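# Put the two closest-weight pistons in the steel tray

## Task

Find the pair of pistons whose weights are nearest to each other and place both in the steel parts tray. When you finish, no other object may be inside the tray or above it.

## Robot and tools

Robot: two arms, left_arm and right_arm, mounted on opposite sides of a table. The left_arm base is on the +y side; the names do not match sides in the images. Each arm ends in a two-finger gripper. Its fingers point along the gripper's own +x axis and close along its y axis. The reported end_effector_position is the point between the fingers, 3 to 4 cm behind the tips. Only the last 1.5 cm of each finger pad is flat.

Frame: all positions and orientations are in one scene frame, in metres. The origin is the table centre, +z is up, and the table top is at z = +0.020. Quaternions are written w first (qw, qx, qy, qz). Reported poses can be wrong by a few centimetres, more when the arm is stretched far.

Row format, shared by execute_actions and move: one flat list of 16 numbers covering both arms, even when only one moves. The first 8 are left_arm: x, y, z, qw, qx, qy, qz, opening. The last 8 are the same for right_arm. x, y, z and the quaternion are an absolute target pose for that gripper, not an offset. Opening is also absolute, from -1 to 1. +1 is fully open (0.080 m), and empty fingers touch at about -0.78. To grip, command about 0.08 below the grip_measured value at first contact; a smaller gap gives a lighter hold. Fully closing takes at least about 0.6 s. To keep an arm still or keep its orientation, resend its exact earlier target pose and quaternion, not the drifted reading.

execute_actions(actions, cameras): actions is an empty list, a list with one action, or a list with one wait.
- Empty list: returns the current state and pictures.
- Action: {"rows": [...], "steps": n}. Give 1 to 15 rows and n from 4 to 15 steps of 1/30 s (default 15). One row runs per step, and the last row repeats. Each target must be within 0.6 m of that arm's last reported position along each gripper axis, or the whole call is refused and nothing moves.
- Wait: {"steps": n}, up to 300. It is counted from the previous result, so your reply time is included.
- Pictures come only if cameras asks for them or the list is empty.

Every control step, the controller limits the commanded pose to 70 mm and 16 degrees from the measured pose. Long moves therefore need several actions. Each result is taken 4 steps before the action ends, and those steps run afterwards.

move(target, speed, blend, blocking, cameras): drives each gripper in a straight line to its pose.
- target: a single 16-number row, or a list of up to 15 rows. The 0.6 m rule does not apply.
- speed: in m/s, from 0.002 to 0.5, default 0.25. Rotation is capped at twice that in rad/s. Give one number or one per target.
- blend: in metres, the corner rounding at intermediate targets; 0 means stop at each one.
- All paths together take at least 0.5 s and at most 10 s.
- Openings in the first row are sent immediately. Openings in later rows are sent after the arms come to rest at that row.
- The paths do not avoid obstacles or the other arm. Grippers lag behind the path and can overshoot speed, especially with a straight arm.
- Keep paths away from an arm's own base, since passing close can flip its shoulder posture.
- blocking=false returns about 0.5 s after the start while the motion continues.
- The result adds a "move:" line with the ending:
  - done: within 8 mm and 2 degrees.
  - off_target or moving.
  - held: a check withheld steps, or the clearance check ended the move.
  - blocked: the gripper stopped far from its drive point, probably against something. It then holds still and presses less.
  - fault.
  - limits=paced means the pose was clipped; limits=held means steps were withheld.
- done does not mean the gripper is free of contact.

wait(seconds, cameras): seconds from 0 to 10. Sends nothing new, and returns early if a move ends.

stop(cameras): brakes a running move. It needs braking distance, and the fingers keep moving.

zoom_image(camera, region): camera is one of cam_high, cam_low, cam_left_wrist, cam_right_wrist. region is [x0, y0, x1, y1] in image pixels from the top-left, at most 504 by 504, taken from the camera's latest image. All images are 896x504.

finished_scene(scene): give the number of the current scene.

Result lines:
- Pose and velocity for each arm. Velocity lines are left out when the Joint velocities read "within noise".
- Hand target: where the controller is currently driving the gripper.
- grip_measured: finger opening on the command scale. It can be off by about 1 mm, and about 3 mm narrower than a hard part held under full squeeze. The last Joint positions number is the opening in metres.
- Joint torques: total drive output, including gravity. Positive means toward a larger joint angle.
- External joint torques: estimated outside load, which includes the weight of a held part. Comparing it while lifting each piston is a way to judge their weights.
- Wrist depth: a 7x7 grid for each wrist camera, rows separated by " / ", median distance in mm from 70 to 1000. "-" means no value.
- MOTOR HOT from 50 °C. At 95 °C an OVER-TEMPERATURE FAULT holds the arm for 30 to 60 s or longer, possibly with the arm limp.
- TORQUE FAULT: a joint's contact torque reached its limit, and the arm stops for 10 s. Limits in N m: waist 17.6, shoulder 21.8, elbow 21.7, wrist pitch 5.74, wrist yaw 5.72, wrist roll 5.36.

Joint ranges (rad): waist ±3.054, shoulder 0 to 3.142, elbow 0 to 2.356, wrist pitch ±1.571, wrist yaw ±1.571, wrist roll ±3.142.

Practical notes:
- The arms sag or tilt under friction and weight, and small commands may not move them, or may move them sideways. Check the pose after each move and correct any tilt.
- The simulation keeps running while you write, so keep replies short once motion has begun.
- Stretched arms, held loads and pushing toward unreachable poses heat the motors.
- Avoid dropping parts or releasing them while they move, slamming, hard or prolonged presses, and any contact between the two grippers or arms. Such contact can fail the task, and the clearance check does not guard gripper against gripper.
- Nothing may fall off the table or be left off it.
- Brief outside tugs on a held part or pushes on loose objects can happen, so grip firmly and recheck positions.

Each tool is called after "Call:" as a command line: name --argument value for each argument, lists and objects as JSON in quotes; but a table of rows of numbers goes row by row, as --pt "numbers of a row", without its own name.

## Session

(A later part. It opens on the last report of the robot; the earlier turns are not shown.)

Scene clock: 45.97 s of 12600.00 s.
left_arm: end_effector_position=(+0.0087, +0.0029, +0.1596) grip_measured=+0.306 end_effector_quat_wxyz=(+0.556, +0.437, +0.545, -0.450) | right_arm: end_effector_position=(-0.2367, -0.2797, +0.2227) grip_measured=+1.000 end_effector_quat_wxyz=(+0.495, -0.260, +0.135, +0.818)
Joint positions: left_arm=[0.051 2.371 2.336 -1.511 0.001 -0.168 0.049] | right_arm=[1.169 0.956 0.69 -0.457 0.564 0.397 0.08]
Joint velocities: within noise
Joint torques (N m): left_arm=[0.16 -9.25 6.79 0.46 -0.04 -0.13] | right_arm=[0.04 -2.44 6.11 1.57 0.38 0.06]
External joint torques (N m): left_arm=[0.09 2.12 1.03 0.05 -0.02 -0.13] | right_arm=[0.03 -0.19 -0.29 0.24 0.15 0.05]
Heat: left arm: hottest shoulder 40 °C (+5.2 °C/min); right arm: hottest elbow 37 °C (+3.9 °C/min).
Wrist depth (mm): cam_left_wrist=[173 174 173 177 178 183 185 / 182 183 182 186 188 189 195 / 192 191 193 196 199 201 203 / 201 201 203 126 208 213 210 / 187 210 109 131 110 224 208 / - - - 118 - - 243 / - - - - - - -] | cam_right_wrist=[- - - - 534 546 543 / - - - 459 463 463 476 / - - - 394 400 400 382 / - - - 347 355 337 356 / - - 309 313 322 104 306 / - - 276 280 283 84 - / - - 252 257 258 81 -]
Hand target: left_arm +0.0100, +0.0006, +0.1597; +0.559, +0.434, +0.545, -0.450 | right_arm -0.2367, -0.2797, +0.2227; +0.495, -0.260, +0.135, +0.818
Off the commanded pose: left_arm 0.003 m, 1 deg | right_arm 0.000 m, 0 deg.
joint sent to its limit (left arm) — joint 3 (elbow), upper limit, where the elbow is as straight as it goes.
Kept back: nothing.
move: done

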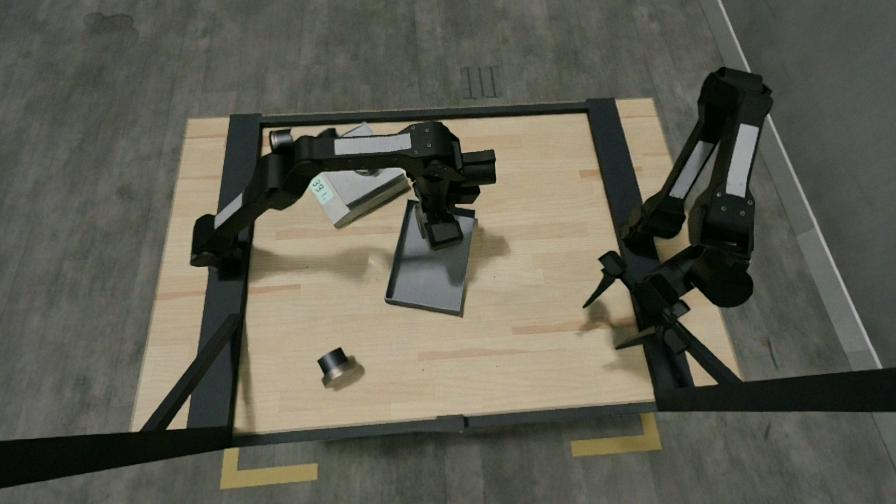

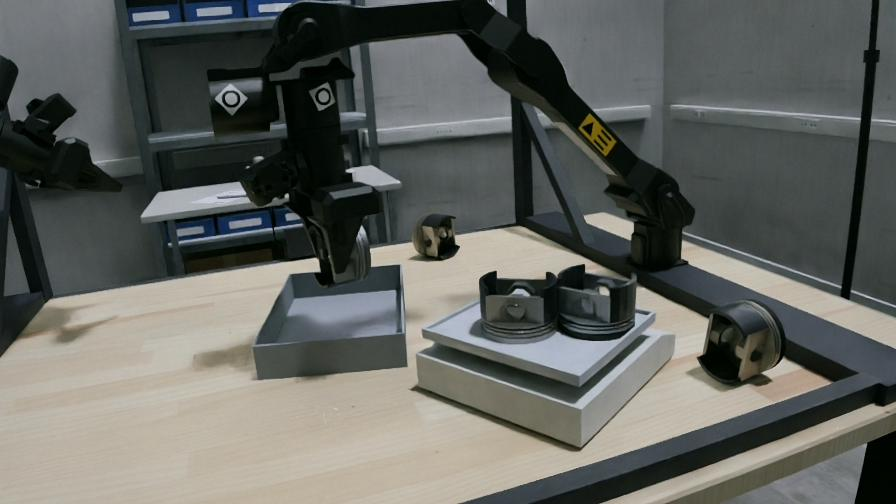

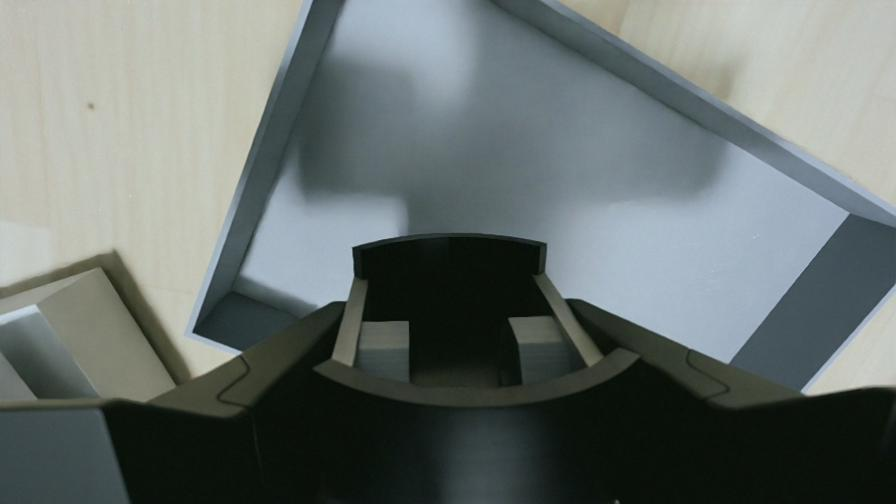

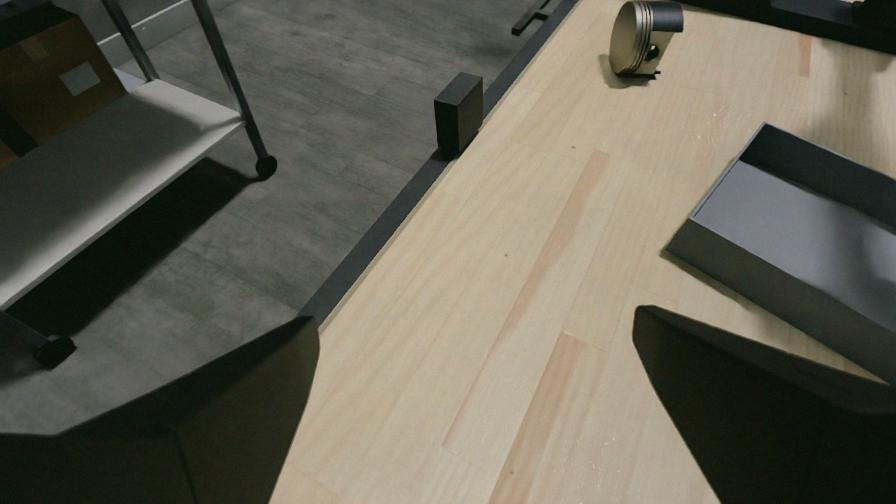

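Call:
move --pt "-0.08 0.026 0.15 0.4373 0.5557 0.4373 -0.5557 0 -0.2367 -0.2797 0.2227 0.495 -0.260 0.135 0.818 1" --pt "-0.08 0.026 0.092 0.4373 0.5557 0.4373 -0.5557 0 -0.2367 -0.2797 0.2227 0.495 -0.260 0.135 0.818 1" --speed '[0.2,0.12]' --blend '[0.01,0]' --cameras '["cam_left_wrist","cam_high"]'

Scene clock: 48.80 s of 12600.00 s.
left_arm: end_effector_position=(-0.0805, +0.0248, +0.0916) grip_measured=+0.306 end_effector_quat_wxyz=(+0.438, +0.555, +0.438, -0.555) | right_arm: end_effector_position=(-0.2367, -0.2797, +0.2227) grip_measured=+1.000 end_effector_quat_wxyz=(+0.495, -0.260, +0.135, +0.818)
Joint positions: left_arm=[-0.148 2.291 1.927 -1.206 0 0.081 0.049] | right_arm=[1.169 0.956 0.69 -0.457 0.564 0.397 0.08]
Joint velocities: within noise
Joint torques (N m): left_arm=[0 -10.18 4.65 0.42 -0.01 0.14] | right_arm=[0.1 -2.48 5.88 1.56 0.31 0.04]
External joint torques (N m): left_arm=[0.01 0.72 -1.12 0.07 -0.02 0.15] | right_arm=[0.11 -0.3 -0.4 0.28 0.09 0.04]
Heat: left arm: hottest shoulder 42 °C (+7.4 °C/min); right arm: hottest elbow 37 °C (+3.7 °C/min).
Wrist depth (mm): cam_left_wrist=[111 112 112 114 115 115 102 / 116 118 119 120 123 123 102 / 123 123 125 127 129 127 134 / 131 132 132 126 135 135 142 / 138 140 109 131 110 127 154 / - - - 118 - - 162 / - - - - - - -] | cam_right_wrist=[- - - - 531 538 546 / - - - 459 463 453 280 / - - - 393 400 401 329 / - - - 349 352 340 345 / - - 309 310 319 104 307 / - - 274 281 283 85 - / - - 251 258 257 81 -]
Hand target: left_arm -0.0799, +0.0260, +0.0920; +0.437, +0.556, +0.437, -0.556 | right_arm -0.2367, -0.2797, +0.2227; +0.495, -0.260, +0.135, +0.818
Off the commanded pose: left_arm 0.001 m, 0 deg | right_arm 0.000 m, 0 deg.
Kept back: nothing.
move: done
Images, in order (width x height): cam_high 896x504, cam_left_wrist 896x504.

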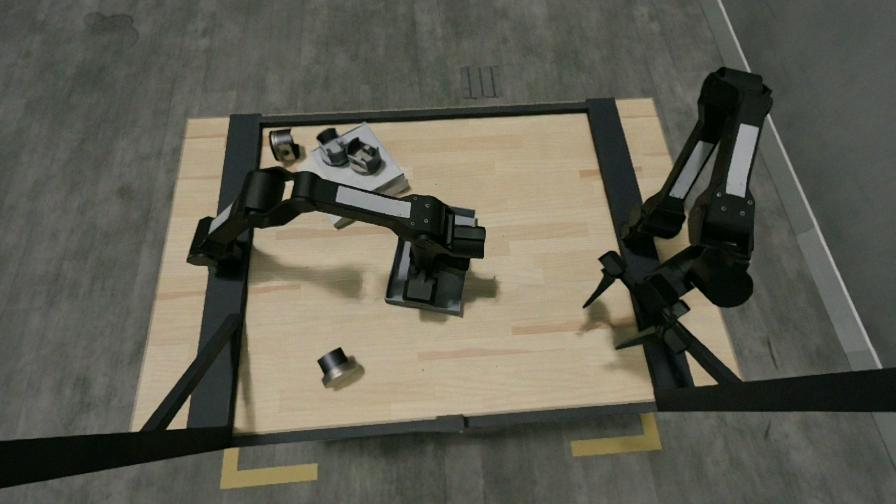

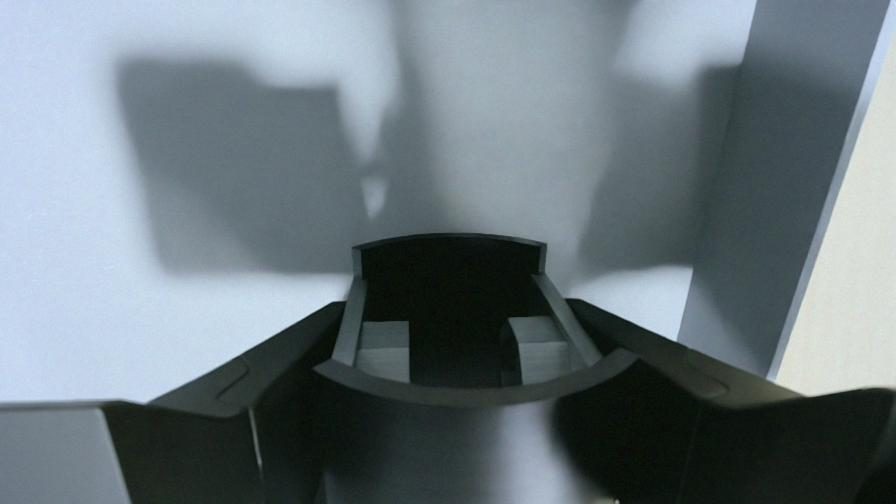

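Call:
move --pt "-0.08 0.026 0.077 0.4373 0.5557 0.4373 -0.5557 0 -0.2367 -0.2797 0.2227 0.495 -0.260 0.135 0.818 1" --pt "-0.08 0.0255 0.077 0.4373 0.5557 0.4373 -0.5557 0.6 -0.2367 -0.2797 0.2227 0.495 -0.260 0.135 0.818 1" --pt "-0.08 0.025 0.16 0.4373 0.5557 0.4373 -0.5557 0.7 -0.2367 -0.2797 0.2227 0.495 -0.260 0.135 0.818 1" --speed '[0.05,0.05,0.15]' --cameras '["cam_left_wrist","cam_high"]'

Call:
zoom_image --camera "cam_high" --region '[260, 100, 420, 240]'

Scene clock: 62.27 s of 12600.00 s.
left_arm: end_effector_position=(-0.0802, +0.0265, +0.1610) grip_measured=+0.697 end_effector_quat_wxyz=(+0.438, +0.555, +0.438, -0.555) | right_arm: end_effector_position=(-0.2367, -0.2797, +0.2227) grip_measured=+1.000 end_effector_quat_wxyz=(+0.495, -0.260, +0.135, +0.818)
Joint positions: left_arm=[-0.148 2.287 2.196 -1.479 0 0.081 0.066] | right_arm=[1.169 0.956 0.69 -0.457 0.564 0.397 0.08]
Joint velocities: within noise
Joint torques (N m): left_arm=[0.03 -8.69 6.44 0.29 -0.01 0.14] | right_arm=[-0.17 -2.35 5.92 1.59 0.32 0.06]
External joint torques (N m): left_arm=[-0.06 2.07 0.77 -0.05 -0.01 0.14] | right_arm=[-0.18 -0.12 -0.5 0.26 0.1 0.06]
Heat: left arm: hottest shoulder 47 °C (+11.1 °C/min); right arm: hottest elbow 38 °C (+3.0 °C/min).
Wrist depth (mm): cam_left_wrist=[172 174 176 179 179 182 187 / 182 183 185 187 189 193 197 / 192 194 196 194 201 205 209 / 201 205 207 135 201 221 223 / 209 215 216 145 153 230 239 / - - 202 212 204 82 249 / - - 256 261 265 83 -] | cam_right_wrist=[- - - - 533 541 537 / - - - 457 468 468 459 / - - - 396 395 400 330 / - - - 347 351 338 349 / - - 309 309 319 104 303 / - - 275 280 282 84 - / - - 251 256 259 81 -]
Hand target: left_arm -0.0799, +0.0250, +0.1599; +0.437, +0.556, +0.437, -0.556 | right_arm -0.2367, -0.2797, +0.2227; +0.495, -0.260, +0.135, +0.818
Off the commanded pose: left_arm 0.002 m, 0 deg | right_arm 0.000 m, 0 deg.
Kept back: nothing.
move: done
Images, in order (width x height): cam_high 896x504, cam_left_wrist 896x504.

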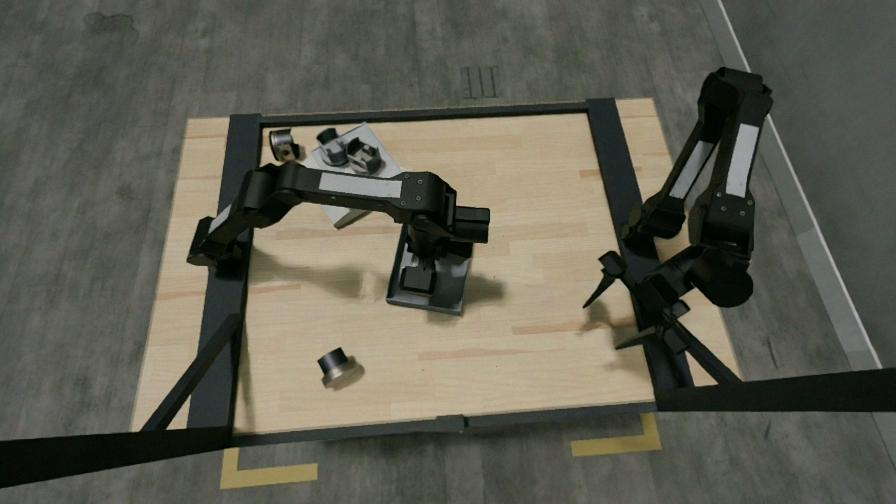

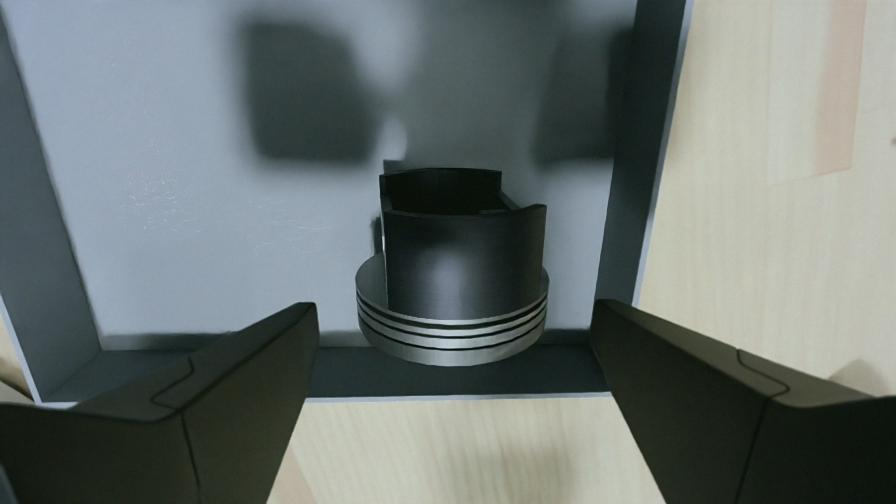

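Scaled by 3.150.

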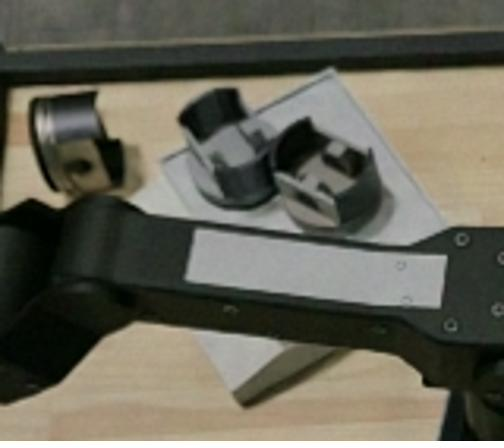

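Call:
move --pt "0.15 0.15 0.22 0.183 0.683 0.183 -0.683 1 -0.2367 -0.2797 0.2227 0.495 -0.260 0.135 0.818 1" --speed 0.28 --cameras '["cam_left_wrist","cam_high"]'

Scene clock: 64.43 s of 12600.00 s.
left_arm: end_effector_position=(+0.1499, +0.1509, +0.2155) grip_measured=+1.000 end_effector_quat_wxyz=(+0.180, +0.682, +0.190, -0.683) | right_arm: end_effector_position=(-0.2367, -0.2797, +0.2227) grip_measured=+1.000 end_effector_quat_wxyz=(+0.495, -0.260, +0.135, +0.818)
Joint positions: left_arm=[0.483 1.908 1.835 -1.512 -0.002 1.52 0.08] | right_arm=[1.169 0.956 0.69 -0.457 0.564 0.397 0.08]
Joint velocities: within noise
Joint torques (N m): left_arm=[-0.06 -7.89 6.35 0.21 0.12 0.16] | right_arm=[0.02 -2.32 5.94 1.57 0.34 0.08]
External joint torques (N m): left_arm=[-0.09 0.31 0.71 -0.09 0.08 0.16] | right_arm=[0.02 -0.09 -0.41 0.27 0.12 0.07]
Heat: left arm: hottest shoulder 47 °C (+11.1 °C/min); right arm: hottest elbow 38 °C (+3.0 °C/min).
Wrist depth (mm): cam_left_wrist=[223 227 230 234 239 243 249 / 233 237 204 209 214 255 262 / 247 249 193 197 202 270 276 / 259 265 192 192 215 289 292 / 271 274 176 201 222 295 301 / - - 227 191 203 93 - / - - 299 226 277 79 -] | cam_right_wrist=[- - - - 527 535 553 / - - - 458 463 471 474 / - - - 398 401 401 330 / - - - 348 354 338 348 / - - 308 312 319 104 303 / - - 273 282 284 84 - / - - 252 257 259 81 -]
Hand target: left_arm +0.1500, +0.1501, +0.2199; +0.183, +0.683, +0.183, -0.683 | right_arm -0.2367, -0.2797, +0.2227; +0.495, -0.260, +0.135, +0.818
Off the commanded pose: left_arm 0.005 m, 1 deg | right_arm 0.000 m, 0 deg.
Kept back: nothing.
move: done
Images, in order (width x height): cam_high 896x504, cam_left_wrist 896x504.

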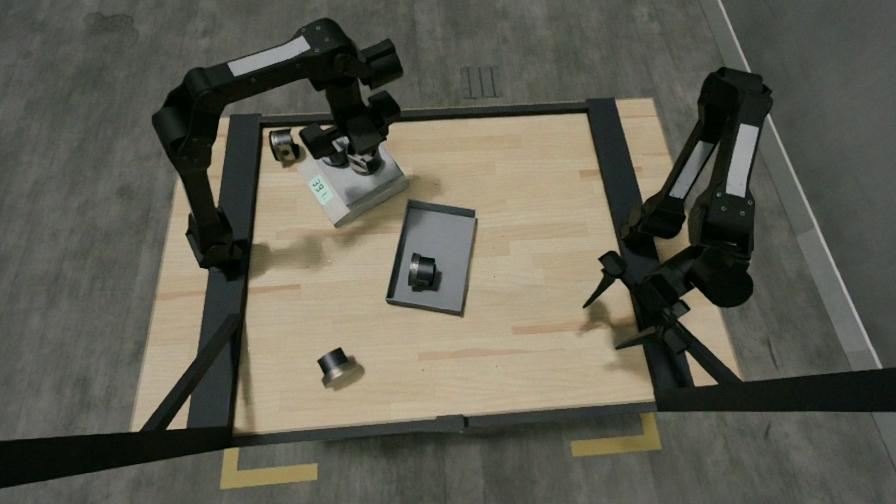

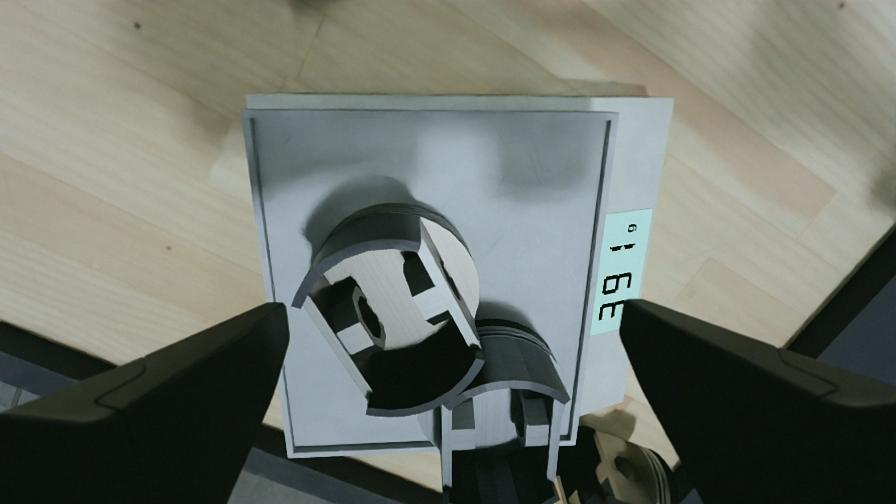

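Call:
move --pt "0.1878 0.1497 0.20 0.3238 0.6286 0.3238 -0.6286 0.65 -0.2367 -0.2797 0.2227 0.495 -0.260 0.135 0.818 1" --pt "0.187 0.150 0.152 0.3238 0.6286 0.3238 -0.6286 0.65 -0.2367 -0.2797 0.2227 0.495 -0.260 0.135 0.818 1" --speed '[0.2,0.1]' --cameras '["cam_left_wrist","cam_low"]'

Scene clock: 66.97 s of 12600.00 s.
left_arm: end_effector_position=(+0.1878, +0.1481, +0.1563) grip_measured=+0.653 end_effector_quat_wxyz=(+0.327, +0.631, +0.318, -0.628) | right_arm: end_effector_position=(-0.2367, -0.2797, +0.2227) grip_measured=+1.000 end_effector_quat_wxyz=(+0.495, -0.260, +0.135, +0.818)
Joint positions: left_arm=[0.57 1.957 1.666 -1.267 -0.002 1.189 0.064] | right_arm=[1.169 0.956 0.69 -0.457 0.564 0.397 0.08]
Joint velocities: within noise
Joint torques (N m): left_arm=[0.12 -7.12 4.3 0.46 0.12 -0.13] | right_arm=[-0.01 -2.47 5.94 1.57 0.37 0.08]
External joint torques (N m): left_arm=[0.11 1.57 -1.43 0.14 0.08 -0.13] | right_arm=[0 -0.25 -0.42 0.25 0.14 0.07]
Heat: left arm: hottest shoulder 47 °C (+11.0 °C/min); right arm: hottest elbow 38 °C (+3.0 °C/min).
Wrist depth (mm): cam_left_wrist=[174 175 173 124 178 183 187 / 183 184 182 130 132 135 196 / 192 194 134 115 137 141 203 / 202 204 140 125 125 148 220 / 205 214 107 134 109 154 234 / - - 115 135 120 80 244 / - - 169 116 115 81 -] | cam_right_wrist=[- - - - 525 538 544 / - - - 456 463 467 472 / - - - 396 403 401 330 / - - - 348 353 337 348 / - - 309 313 320 104 303 / - - 275 280 283 84 - / - - 251 257 258 81 -]
Hand target: left_arm +0.1870, +0.1500, +0.1521; +0.324, +0.629, +0.324, -0.629 | right_arm -0.2367, -0.2797, +0.2227; +0.495, -0.260, +0.135, +0.818
Off the commanded pose: left_arm 0.005 m, 1 deg | right_arm 0.000 m, 0 deg.
Kept back: nothing.
move: done
Images, in order (width x height): cam_low 896x504, cam_left_wrist 896x504.

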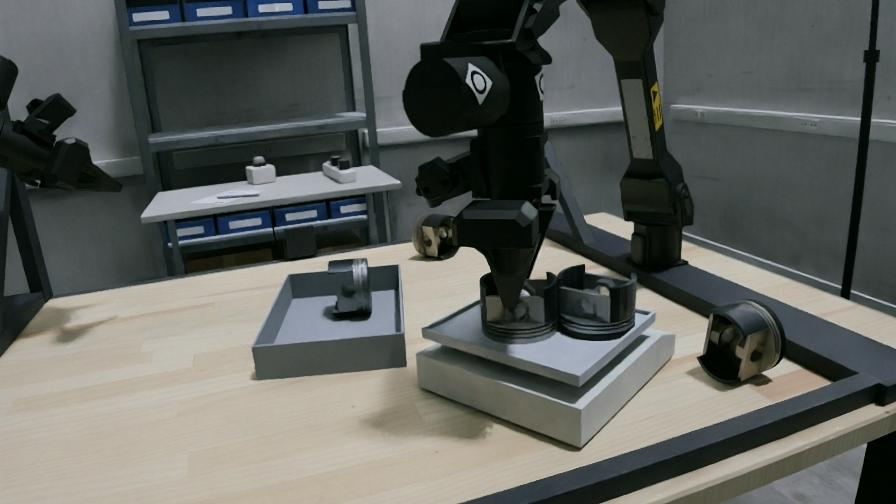

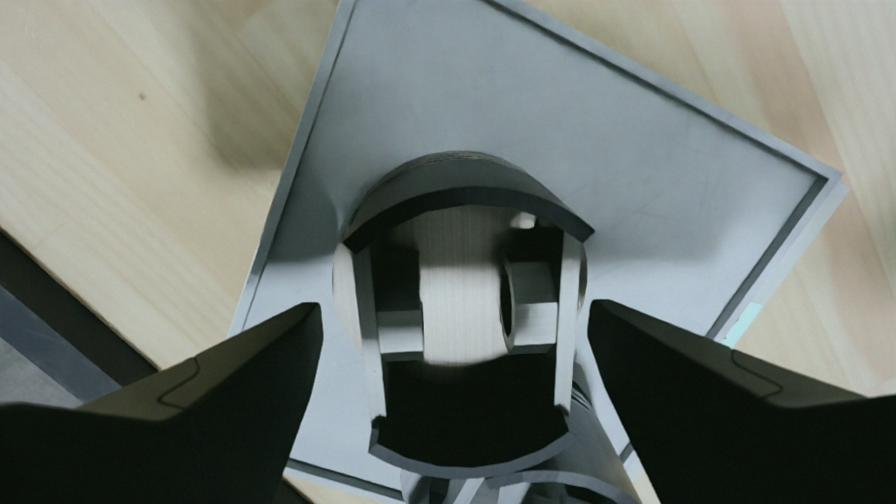

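Call:
move --pt "0.187 0.150 0.141 0.3238 0.6286 0.3238 -0.6286 0.65 -0.2367 -0.2797 0.2227 0.495 -0.260 0.135 0.818 1" --pt "0.187 0.150 0.141 0.3238 0.6286 0.3238 -0.6286 0 -0.2367 -0.2797 0.2227 0.495 -0.260 0.135 0.818 1" --pt "0.187 0.150 0.20 0.3238 0.6286 0.3238 -0.6286 0 -0.2367 -0.2797 0.2227 0.495 -0.260 0.135 0.818 1" --pt "-0.12 0.19 0.15 0.3238 0.6286 0.3238 -0.6286 0 -0.2367 -0.2797 0.2227 0.495 -0.260 0.135 0.818 1" --pt "-0.12 0.19 0.090 0.3238 0.6286 0.3238 -0.6286 0 -0.2367 -0.2797 0.2227 0.495 -0.260 0.135 0.818 1" --speed '[0.08,0.08,0.15,0.28,0.12]' --blend '[0,0,0.02,0.01,0]' --cameras '["cam_left_wrist","cam_low","cam_high"]'

Call:
zoom_image --camera "cam_high" --region '[260, 100, 420, 240]'

Scene clock: 70.83 s of 12600.00 s.
left_arm: end_effector_position=(-0.1205, +0.1886, +0.0925) grip_measured=+0.306 end_effector_quat_wxyz=(+0.324, +0.626, +0.322, -0.632) | right_arm: end_effector_position=(-0.2367, -0.2797, +0.2227) grip_measured=+1.000 end_effector_quat_wxyz=(+0.495, -0.260, +0.135, +0.818)
Joint positions: left_arm=[-0.367 1.722 1.104 -0.945 0.002 0.25 0.049] | right_arm=[1.169 0.956 0.69 -0.457 0.564 0.397 0.08]
Joint velocities: within noise
Joint torques (N m): left_arm=[-0.18 -5.11 4.49 0.49 -0.08 -0.13] | right_arm=[-0.04 -2.42 6.06 1.6 0.33 0.08]
External joint torques (N m): left_arm=[-0.19 1.46 -0.96 0.09 -0.09 -0.13] | right_arm=[-0.05 -0.22 -0.28 0.29 0.11 0.08]
Heat: left arm: hottest shoulder 46 °C (+9.0 °C/min); right arm: hottest elbow 38 °C (+3.0 °C/min).
Wrist depth (mm): cam_left_wrist=[- 87 122 123 123 126 126 / 116 126 127 129 130 132 132 / 131 133 133 118 136 140 142 / 137 141 138 115 143 148 151 / 147 148 99 121 100 157 160 / - - 101 129 102 - 168 / - - - 110 103 - -] | cam_right_wrist=[- - - - 532 539 375 / - - - 461 465 454 444 / - - - 395 401 400 332 / - - - 348 353 339 349 / - - 306 312 320 104 303 / - - 276 281 283 84 - / - - 251 257 260 81 -]
Hand target: left_arm -0.1200, +0.1900, +0.0900; +0.324, +0.629, +0.324, -0.629 | right_arm -0.2367, -0.2797, +0.2227; +0.495, -0.260, +0.135, +0.818
Off the commanded pose: left_arm 0.003 m, 1 deg | right_arm 0.000 m, 0 deg.
Kept back: nothing.
move: done
Images, in order (width x height): cam_high 896x504, cam_low 896x504, cam_left_wrist 896x504.

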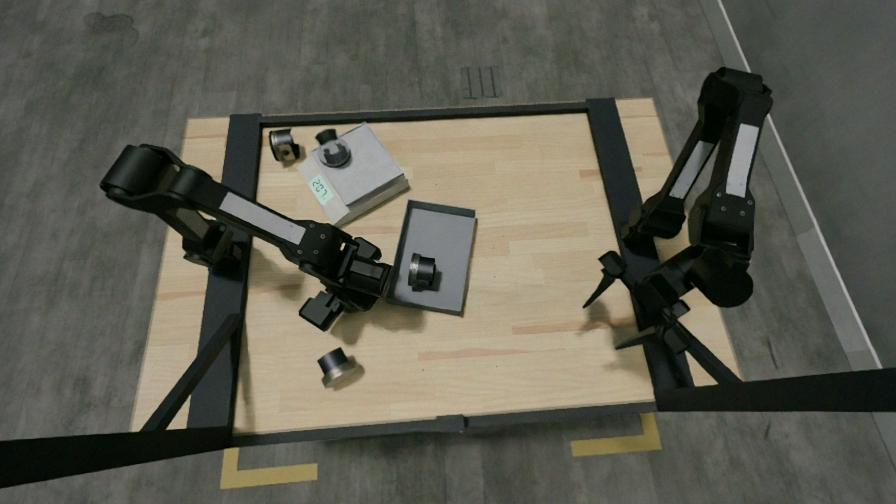

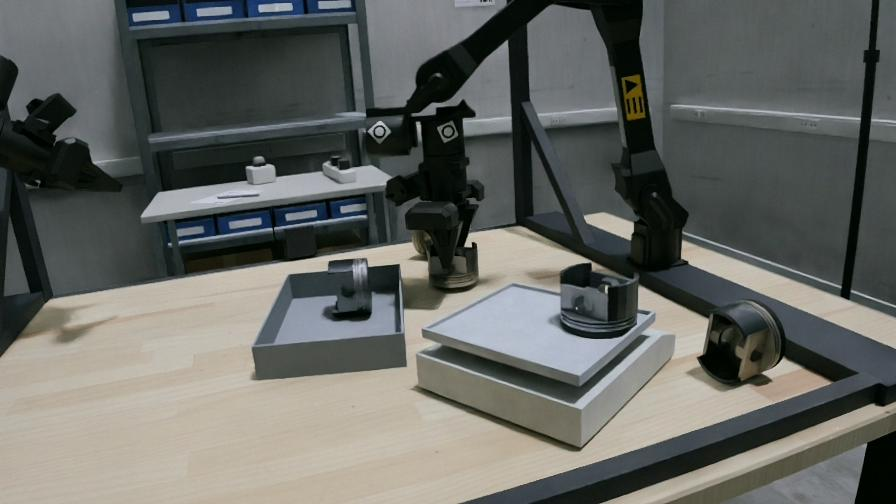

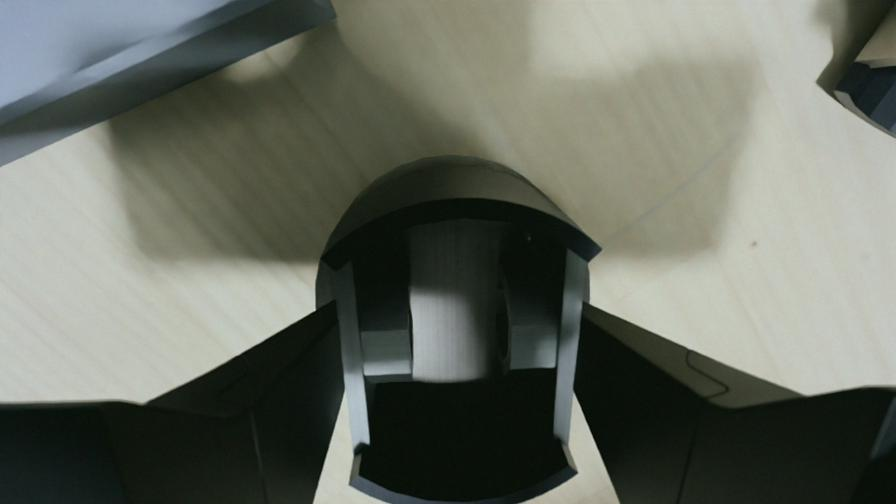

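Scaled by 3.150.

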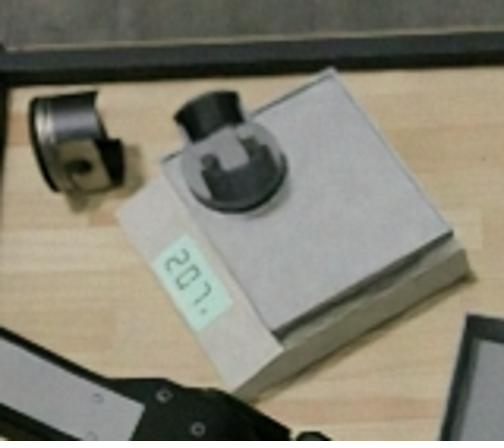

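Call:
move --pt "-0.12 0.19 0.0765 0.3238 0.6286 0.3238 -0.6286 0 -0.2367 -0.2797 0.2227 0.495 -0.260 0.135 0.818 1" --pt "-0.12 0.189 0.0765 0.3238 0.6286 0.3238 -0.6286 0.55 -0.2367 -0.2797 0.2227 0.495 -0.260 0.135 0.818 1" --pt "-0.12 0.189 0.14 0.3238 0.6286 0.3238 -0.6286 0.6 -0.2367 -0.2797 0.2227 0.495 -0.260 0.135 0.818 1" --pt "-0.25 0.21 0.17 0.159 0.689 0.159 -0.689 1 -0.2367 -0.2797 0.2227 0.495 -0.260 0.135 0.818 1" --speed '[0.08,0.08,0.15,0.25]' --blend '[0,0,0.01,0]' --cameras '["cam_left_wrist"]'

Scene clock: 75.67 s of 12600.00 s.
left_arm: end_effector_position=(-0.2484, +0.2114, +0.1712) grip_measured=+1.000 end_effector_quat_wxyz=(+0.161, +0.687, +0.160, -0.690) | right_arm: end_effector_position=(-0.2367, -0.2797, +0.2227) grip_measured=+1.000 end_effector_quat_wxyz=(+0.495, -0.260, +0.135, +0.818)
Joint positions: left_arm=[-0.745 1.85 1.583 -1.3 0.001 0.362 0.08] | right_arm=[1.169 0.956 0.69 -0.457 0.564 0.397 0.08]
Joint velocities: within noise
Joint torques (N m): left_arm=[-0.16 -5.61 6.52 0.3 -0.02 0.15] | right_arm=[0.07 -2.45 6.03 1.59 0.31 0.05]
External joint torques (N m): left_arm=[-0.14 2.36 0.7 -0.06 -0.04 0.15] | right_arm=[0.07 -0.2 -0.43 0.25 0.09 0.04]
Heat: left arm: hottest shoulder 46 °C (+8.0 °C/min); right arm: hottest elbow 38 °C (+3.0 °C/min).
Wrist depth (mm): cam_left_wrist=[186 189 191 192 196 199 202 / 196 198 200 200 205 209 212 / 207 209 212 145 216 221 224 / 216 221 225 153 231 235 236 / 205 228 235 243 244 243 241 / - - 228 258 264 88 - / - - 237 279 283 79 -] | cam_right_wrist=[- - - - 534 537 548 / - - - 461 465 455 459 / - - - 396 404 403 331 / - - - 353 351 339 348 / - - 309 312 320 104 305 / - - 273 280 282 85 - / - - 253 257 259 81 -]
Hand target: left_arm -0.2499, +0.2101, +0.1700; +0.159, +0.689, +0.159, -0.689 | right_arm -0.2367, -0.2797, +0.2227; +0.495, -0.260, +0.135, +0.818
Off the commanded pose: left_arm 0.002 m, 0 deg | right_arm 0.000 m, 0 deg.
Kept back: nothing.
move: done; blend cut to 0 m at target 3
Images, in order (width x height): cam_left_wrist 896x504.

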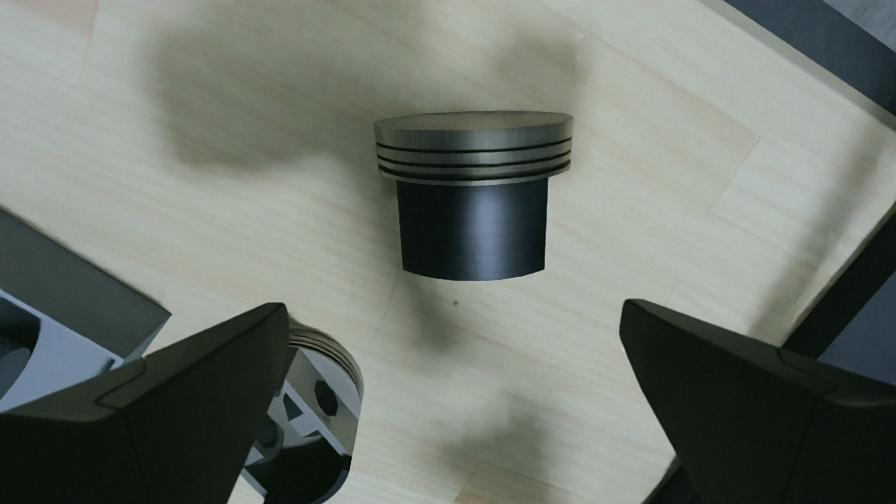

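Call:
move --pt "-0.2495 0.2195 0.13 0.1741 0.6853 0.1741 -0.6853 1 -0.2367 -0.2797 0.2227 0.495 -0.260 0.135 0.818 1" --pt "-0.2495 0.2195 0.074 0.1741 0.6853 0.1741 -0.6853 1 -0.2367 -0.2797 0.2227 0.495 -0.260 0.135 0.818 1" --pt "-0.2495 0.2195 0.074 0.1741 0.6853 0.1741 -0.6853 0 -0.2367 -0.2797 0.2227 0.495 -0.260 0.135 0.818 1" --speed '[0.15,0.12,0.1]' --blend '[0.01,0,0]' --cameras '["cam_left_wrist"]'

Scene clock: 77.63 s of 12600.00 s.
left_arm: end_effector_position=(-0.2512, +0.2167, +0.0789) grip_measured=+0.303 end_effector_quat_wxyz=(+0.176, +0.680, +0.171, -0.691) | right_arm: end_effector_position=(-0.2367, -0.2797, +0.2227) grip_measured=+1.000 end_effector_quat_wxyz=(+0.495, -0.260, +0.135, +0.818)
Joint positions: left_arm=[-0.761 1.904 1.278 -0.927 0.002 0.308 0.049] | right_arm=[1.169 0.956 0.69 -0.457 0.564 0.397 0.08]
Joint velocities: within noise
Joint torques (N m): left_arm=[-0.26 -5.85 4.14 0.44 -0.01 -0.13] | right_arm=[0 -2.47 5.99 1.58 0.35 0.09]
External joint torques (N m): left_arm=[-0.24 2.08 -1.27 0.06 -0.02 -0.13] | right_arm=[0.03 -0.2 -0.43 0.26 0.12 0.08]
Heat: left arm: hottest shoulder 46 °C (+8.0 °C/min); right arm: hottest elbow 38 °C (+2.0 °C/min).
Wrist depth (mm): cam_left_wrist=[106 107 109 110 112 112 114 / 112 113 113 114 117 118 120 / 119 119 - - 95 124 126 / 124 125 - - - 133 134 / 132 132 - - - 140 143 / 137 - - - - - 149 / - - - - - - -] | cam_right_wrist=[- - - - 549 448 542 / - - - 458 460 451 460 / - - - 397 403 402 330 / - - - 349 353 340 348 / - - 307 311 320 104 305 / - - 275 282 282 84 - / - - 251 257 258 81 -]
Hand target: left_arm -0.2494, +0.2195, +0.0740; +0.174, +0.685, +0.174, -0.685 | right_arm -0.2367, -0.2797, +0.2227; +0.495, -0.260, +0.135, +0.818
Off the commanded pose: left_arm 0.006 m, 1 deg | right_arm 0.000 m, 0 deg.
Kept back: nothing.
move: done
Images, in order (width x height): cam_left_wrist 896x504.

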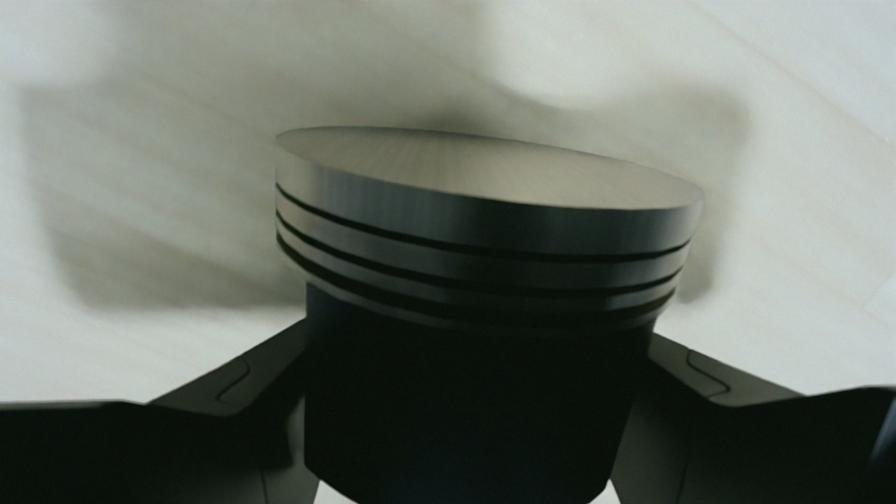

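Call:
move --pt "-0.2495 0.2195 0.15 0.1741 0.6853 0.1741 -0.6853 0 -0.2367 -0.2797 0.2227 0.495 -0.260 0.135 0.818 1" --pt "0.1613 0.158 0.195 0.2244 0.6706 0.2244 -0.6706 0 -0.2367 -0.2797 0.2227 0.495 -0.260 0.135 0.818 1" --pt "0.1613 0.158 0.147 0.2244 0.6706 0.2244 -0.6706 0 -0.2367 -0.2797 0.2227 0.495 -0.260 0.135 0.818 1" --speed '[0.2,0.3,0.12]' --blend '[0.03,0,0]' --cameras '["cam_left_wrist","cam_low","cam_high"]'

Scene clock: 80.63 s of 12600.00 s.
left_arm: end_effector_position=(+0.1631, +0.1579, +0.1492) grip_measured=+0.303 end_effector_quat_wxyz=(+0.228, +0.672, +0.225, -0.668) | right_arm: end_effector_position=(-0.2367, -0.2797, +0.2227) grip_measured=+1.000 end_effector_quat_wxyz=(+0.495, -0.260, +0.135, +0.818)
Joint positions: left_arm=[0.524 1.882 1.537 -1.219 -0.004 1.438 0.049] | right_arm=[1.169 0.956 0.69 -0.457 0.564 0.397 0.08]
Joint velocities: within noise
Joint torques (N m): left_arm=[-0.27 -6.74 4.83 0.44 0.22 0.14] | right_arm=[-0.05 -2.42 5.9 1.56 0.32 0.09]
External joint torques (N m): left_arm=[-0.25 1.36 -0.87 0.12 0.16 0.14] | right_arm=[-0.04 -0.25 -0.42 0.26 0.1 0.08]
Heat: left arm: hottest shoulder 46 °C (+8.0 °C/min); right arm: hottest elbow 38 °C (+2.0 °C/min).
Wrist depth (mm): cam_left_wrist=[167 132 137 171 174 178 181 / 175 119 121 122 126 129 189 / 184 181 - - 101 135 202 / 194 191 - - - 178 215 / 206 202 - - - 219 227 / 214 - - - - - 238 / - - - - - - -] | cam_right_wrist=[- - - - 547 562 550 / - - - 457 461 454 462 / - - - 397 400 402 331 / - - - 347 353 337 348 / - - 309 312 318 104 304 / - - 275 279 282 85 - / - - 252 256 259 81 -]
Hand target: left_arm +0.1613, +0.1580, +0.1470; +0.224, +0.671, +0.225, -0.671 | right_arm -0.2367, -0.2797, +0.2227; +0.495, -0.260, +0.135, +0.818
Off the commanded pose: left_arm 0.003 m, 1 deg | right_arm 0.000 m, 0 deg.
Kept back: nothing.
move: done
Images, in order (width x height): cam_high 896x504, cam_low 896x504, cam_left_wrist 896x504.

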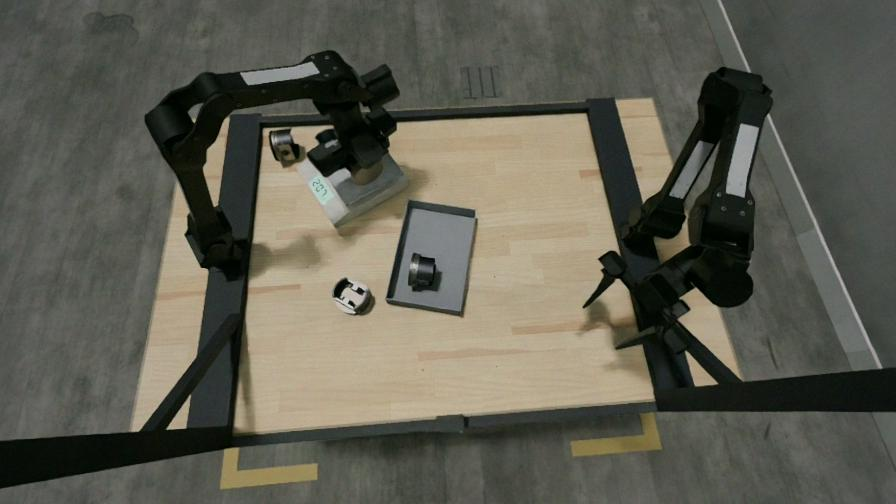

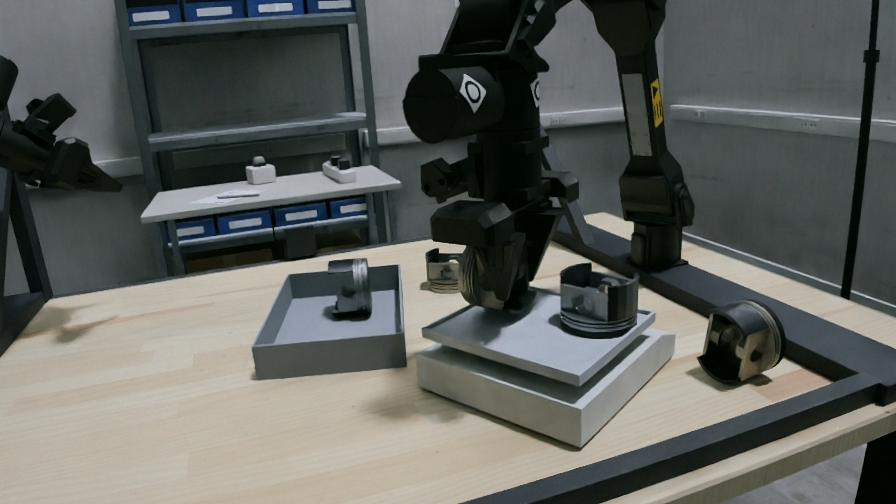

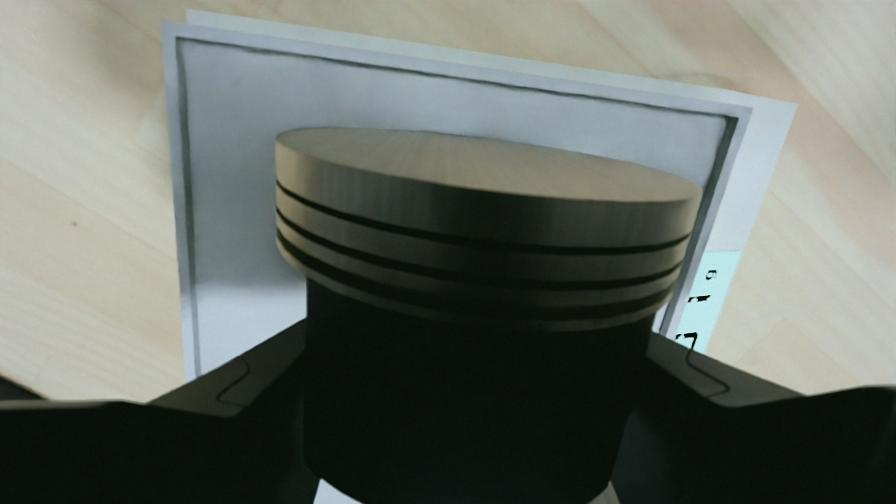

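Call:
move --pt "0.1613 0.158 0.1365 0.2244 0.6706 0.2244 -0.6706 0 -0.2367 -0.2797 0.2227 0.495 -0.260 0.135 0.818 1" --speed 0.04 --cameras '["cam_high"]'

Call:
zoom_image --camera "cam_high" --region '[260, 100, 420, 240]'

Scene clock: 81.60 s of 12600.00 s.
left_arm: end_effector_position=(+0.1633, +0.1576, +0.1413) grip_measured=+0.303 end_effector_quat_wxyz=(+0.230, +0.672, +0.222, -0.668) | right_arm: end_effector_position=(-0.2367, -0.2797, +0.2227) grip_measured=+1.000 end_effector_quat_wxyz=(+0.495, -0.260, +0.135, +0.818)
Joint positions: left_arm=[0.524 1.882 1.505 -1.181 -0.004 1.438 0.049] | right_arm=[1.169 0.956 0.69 -0.457 0.564 0.397 0.08]
Joint velocities: within noise
Joint torques (N m): left_arm=[-0.27 -6.13 4.38 0.61 0.21 0.12] | right_arm=[0.12 -2.34 6.07 1.56 0.32 0.05]
External joint torques (N m): left_arm=[-0.22 2.01 -1.35 0.28 0.16 0.12] | right_arm=[0.14 -0.09 -0.37 0.23 0.09 0.05]
Heat: left arm: hottest shoulder 46 °C (+8.1 °C/min); right arm: hottest elbow 38 °C (+2.0 °C/min).
Wrist depth (mm): cam_left_wrist=[161 108 128 164 167 170 172 / 169 113 113 115 117 121 180 / 178 119 - - 96 124 191 / 188 126 - - - 161 203 / 198 133 - - - 174 217 / 208 - - - - - 227 / - - - - - - -] | cam_right_wrist=[- - - - 547 551 542 / - - - 455 462 453 462 / - - - 394 399 401 332 / - - - 351 352 339 346 / - - 308 311 318 104 304 / - - 273 279 282 84 - / - - 251 257 256 81 -]
Hand target: left_arm +0.1613, +0.1581, +0.1365; +0.224, +0.671, +0.225, -0.671 | right_arm -0.2367, -0.2797, +0.2227; +0.495, -0.260, +0.135, +0.818
Off the commanded pose: left_arm 0.005 m, 1 deg | right_arm 0.000 m, 0 deg.
Kept back: nothing.
move: done
Images, in order (width x height): cam_high 896x504.

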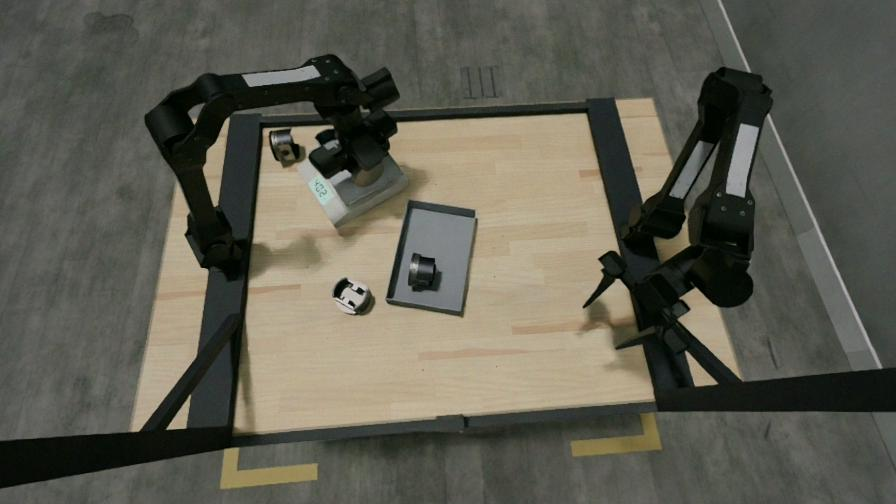

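Scaled by 3.150.

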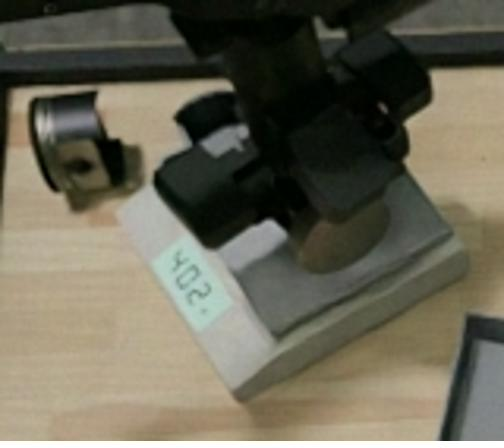

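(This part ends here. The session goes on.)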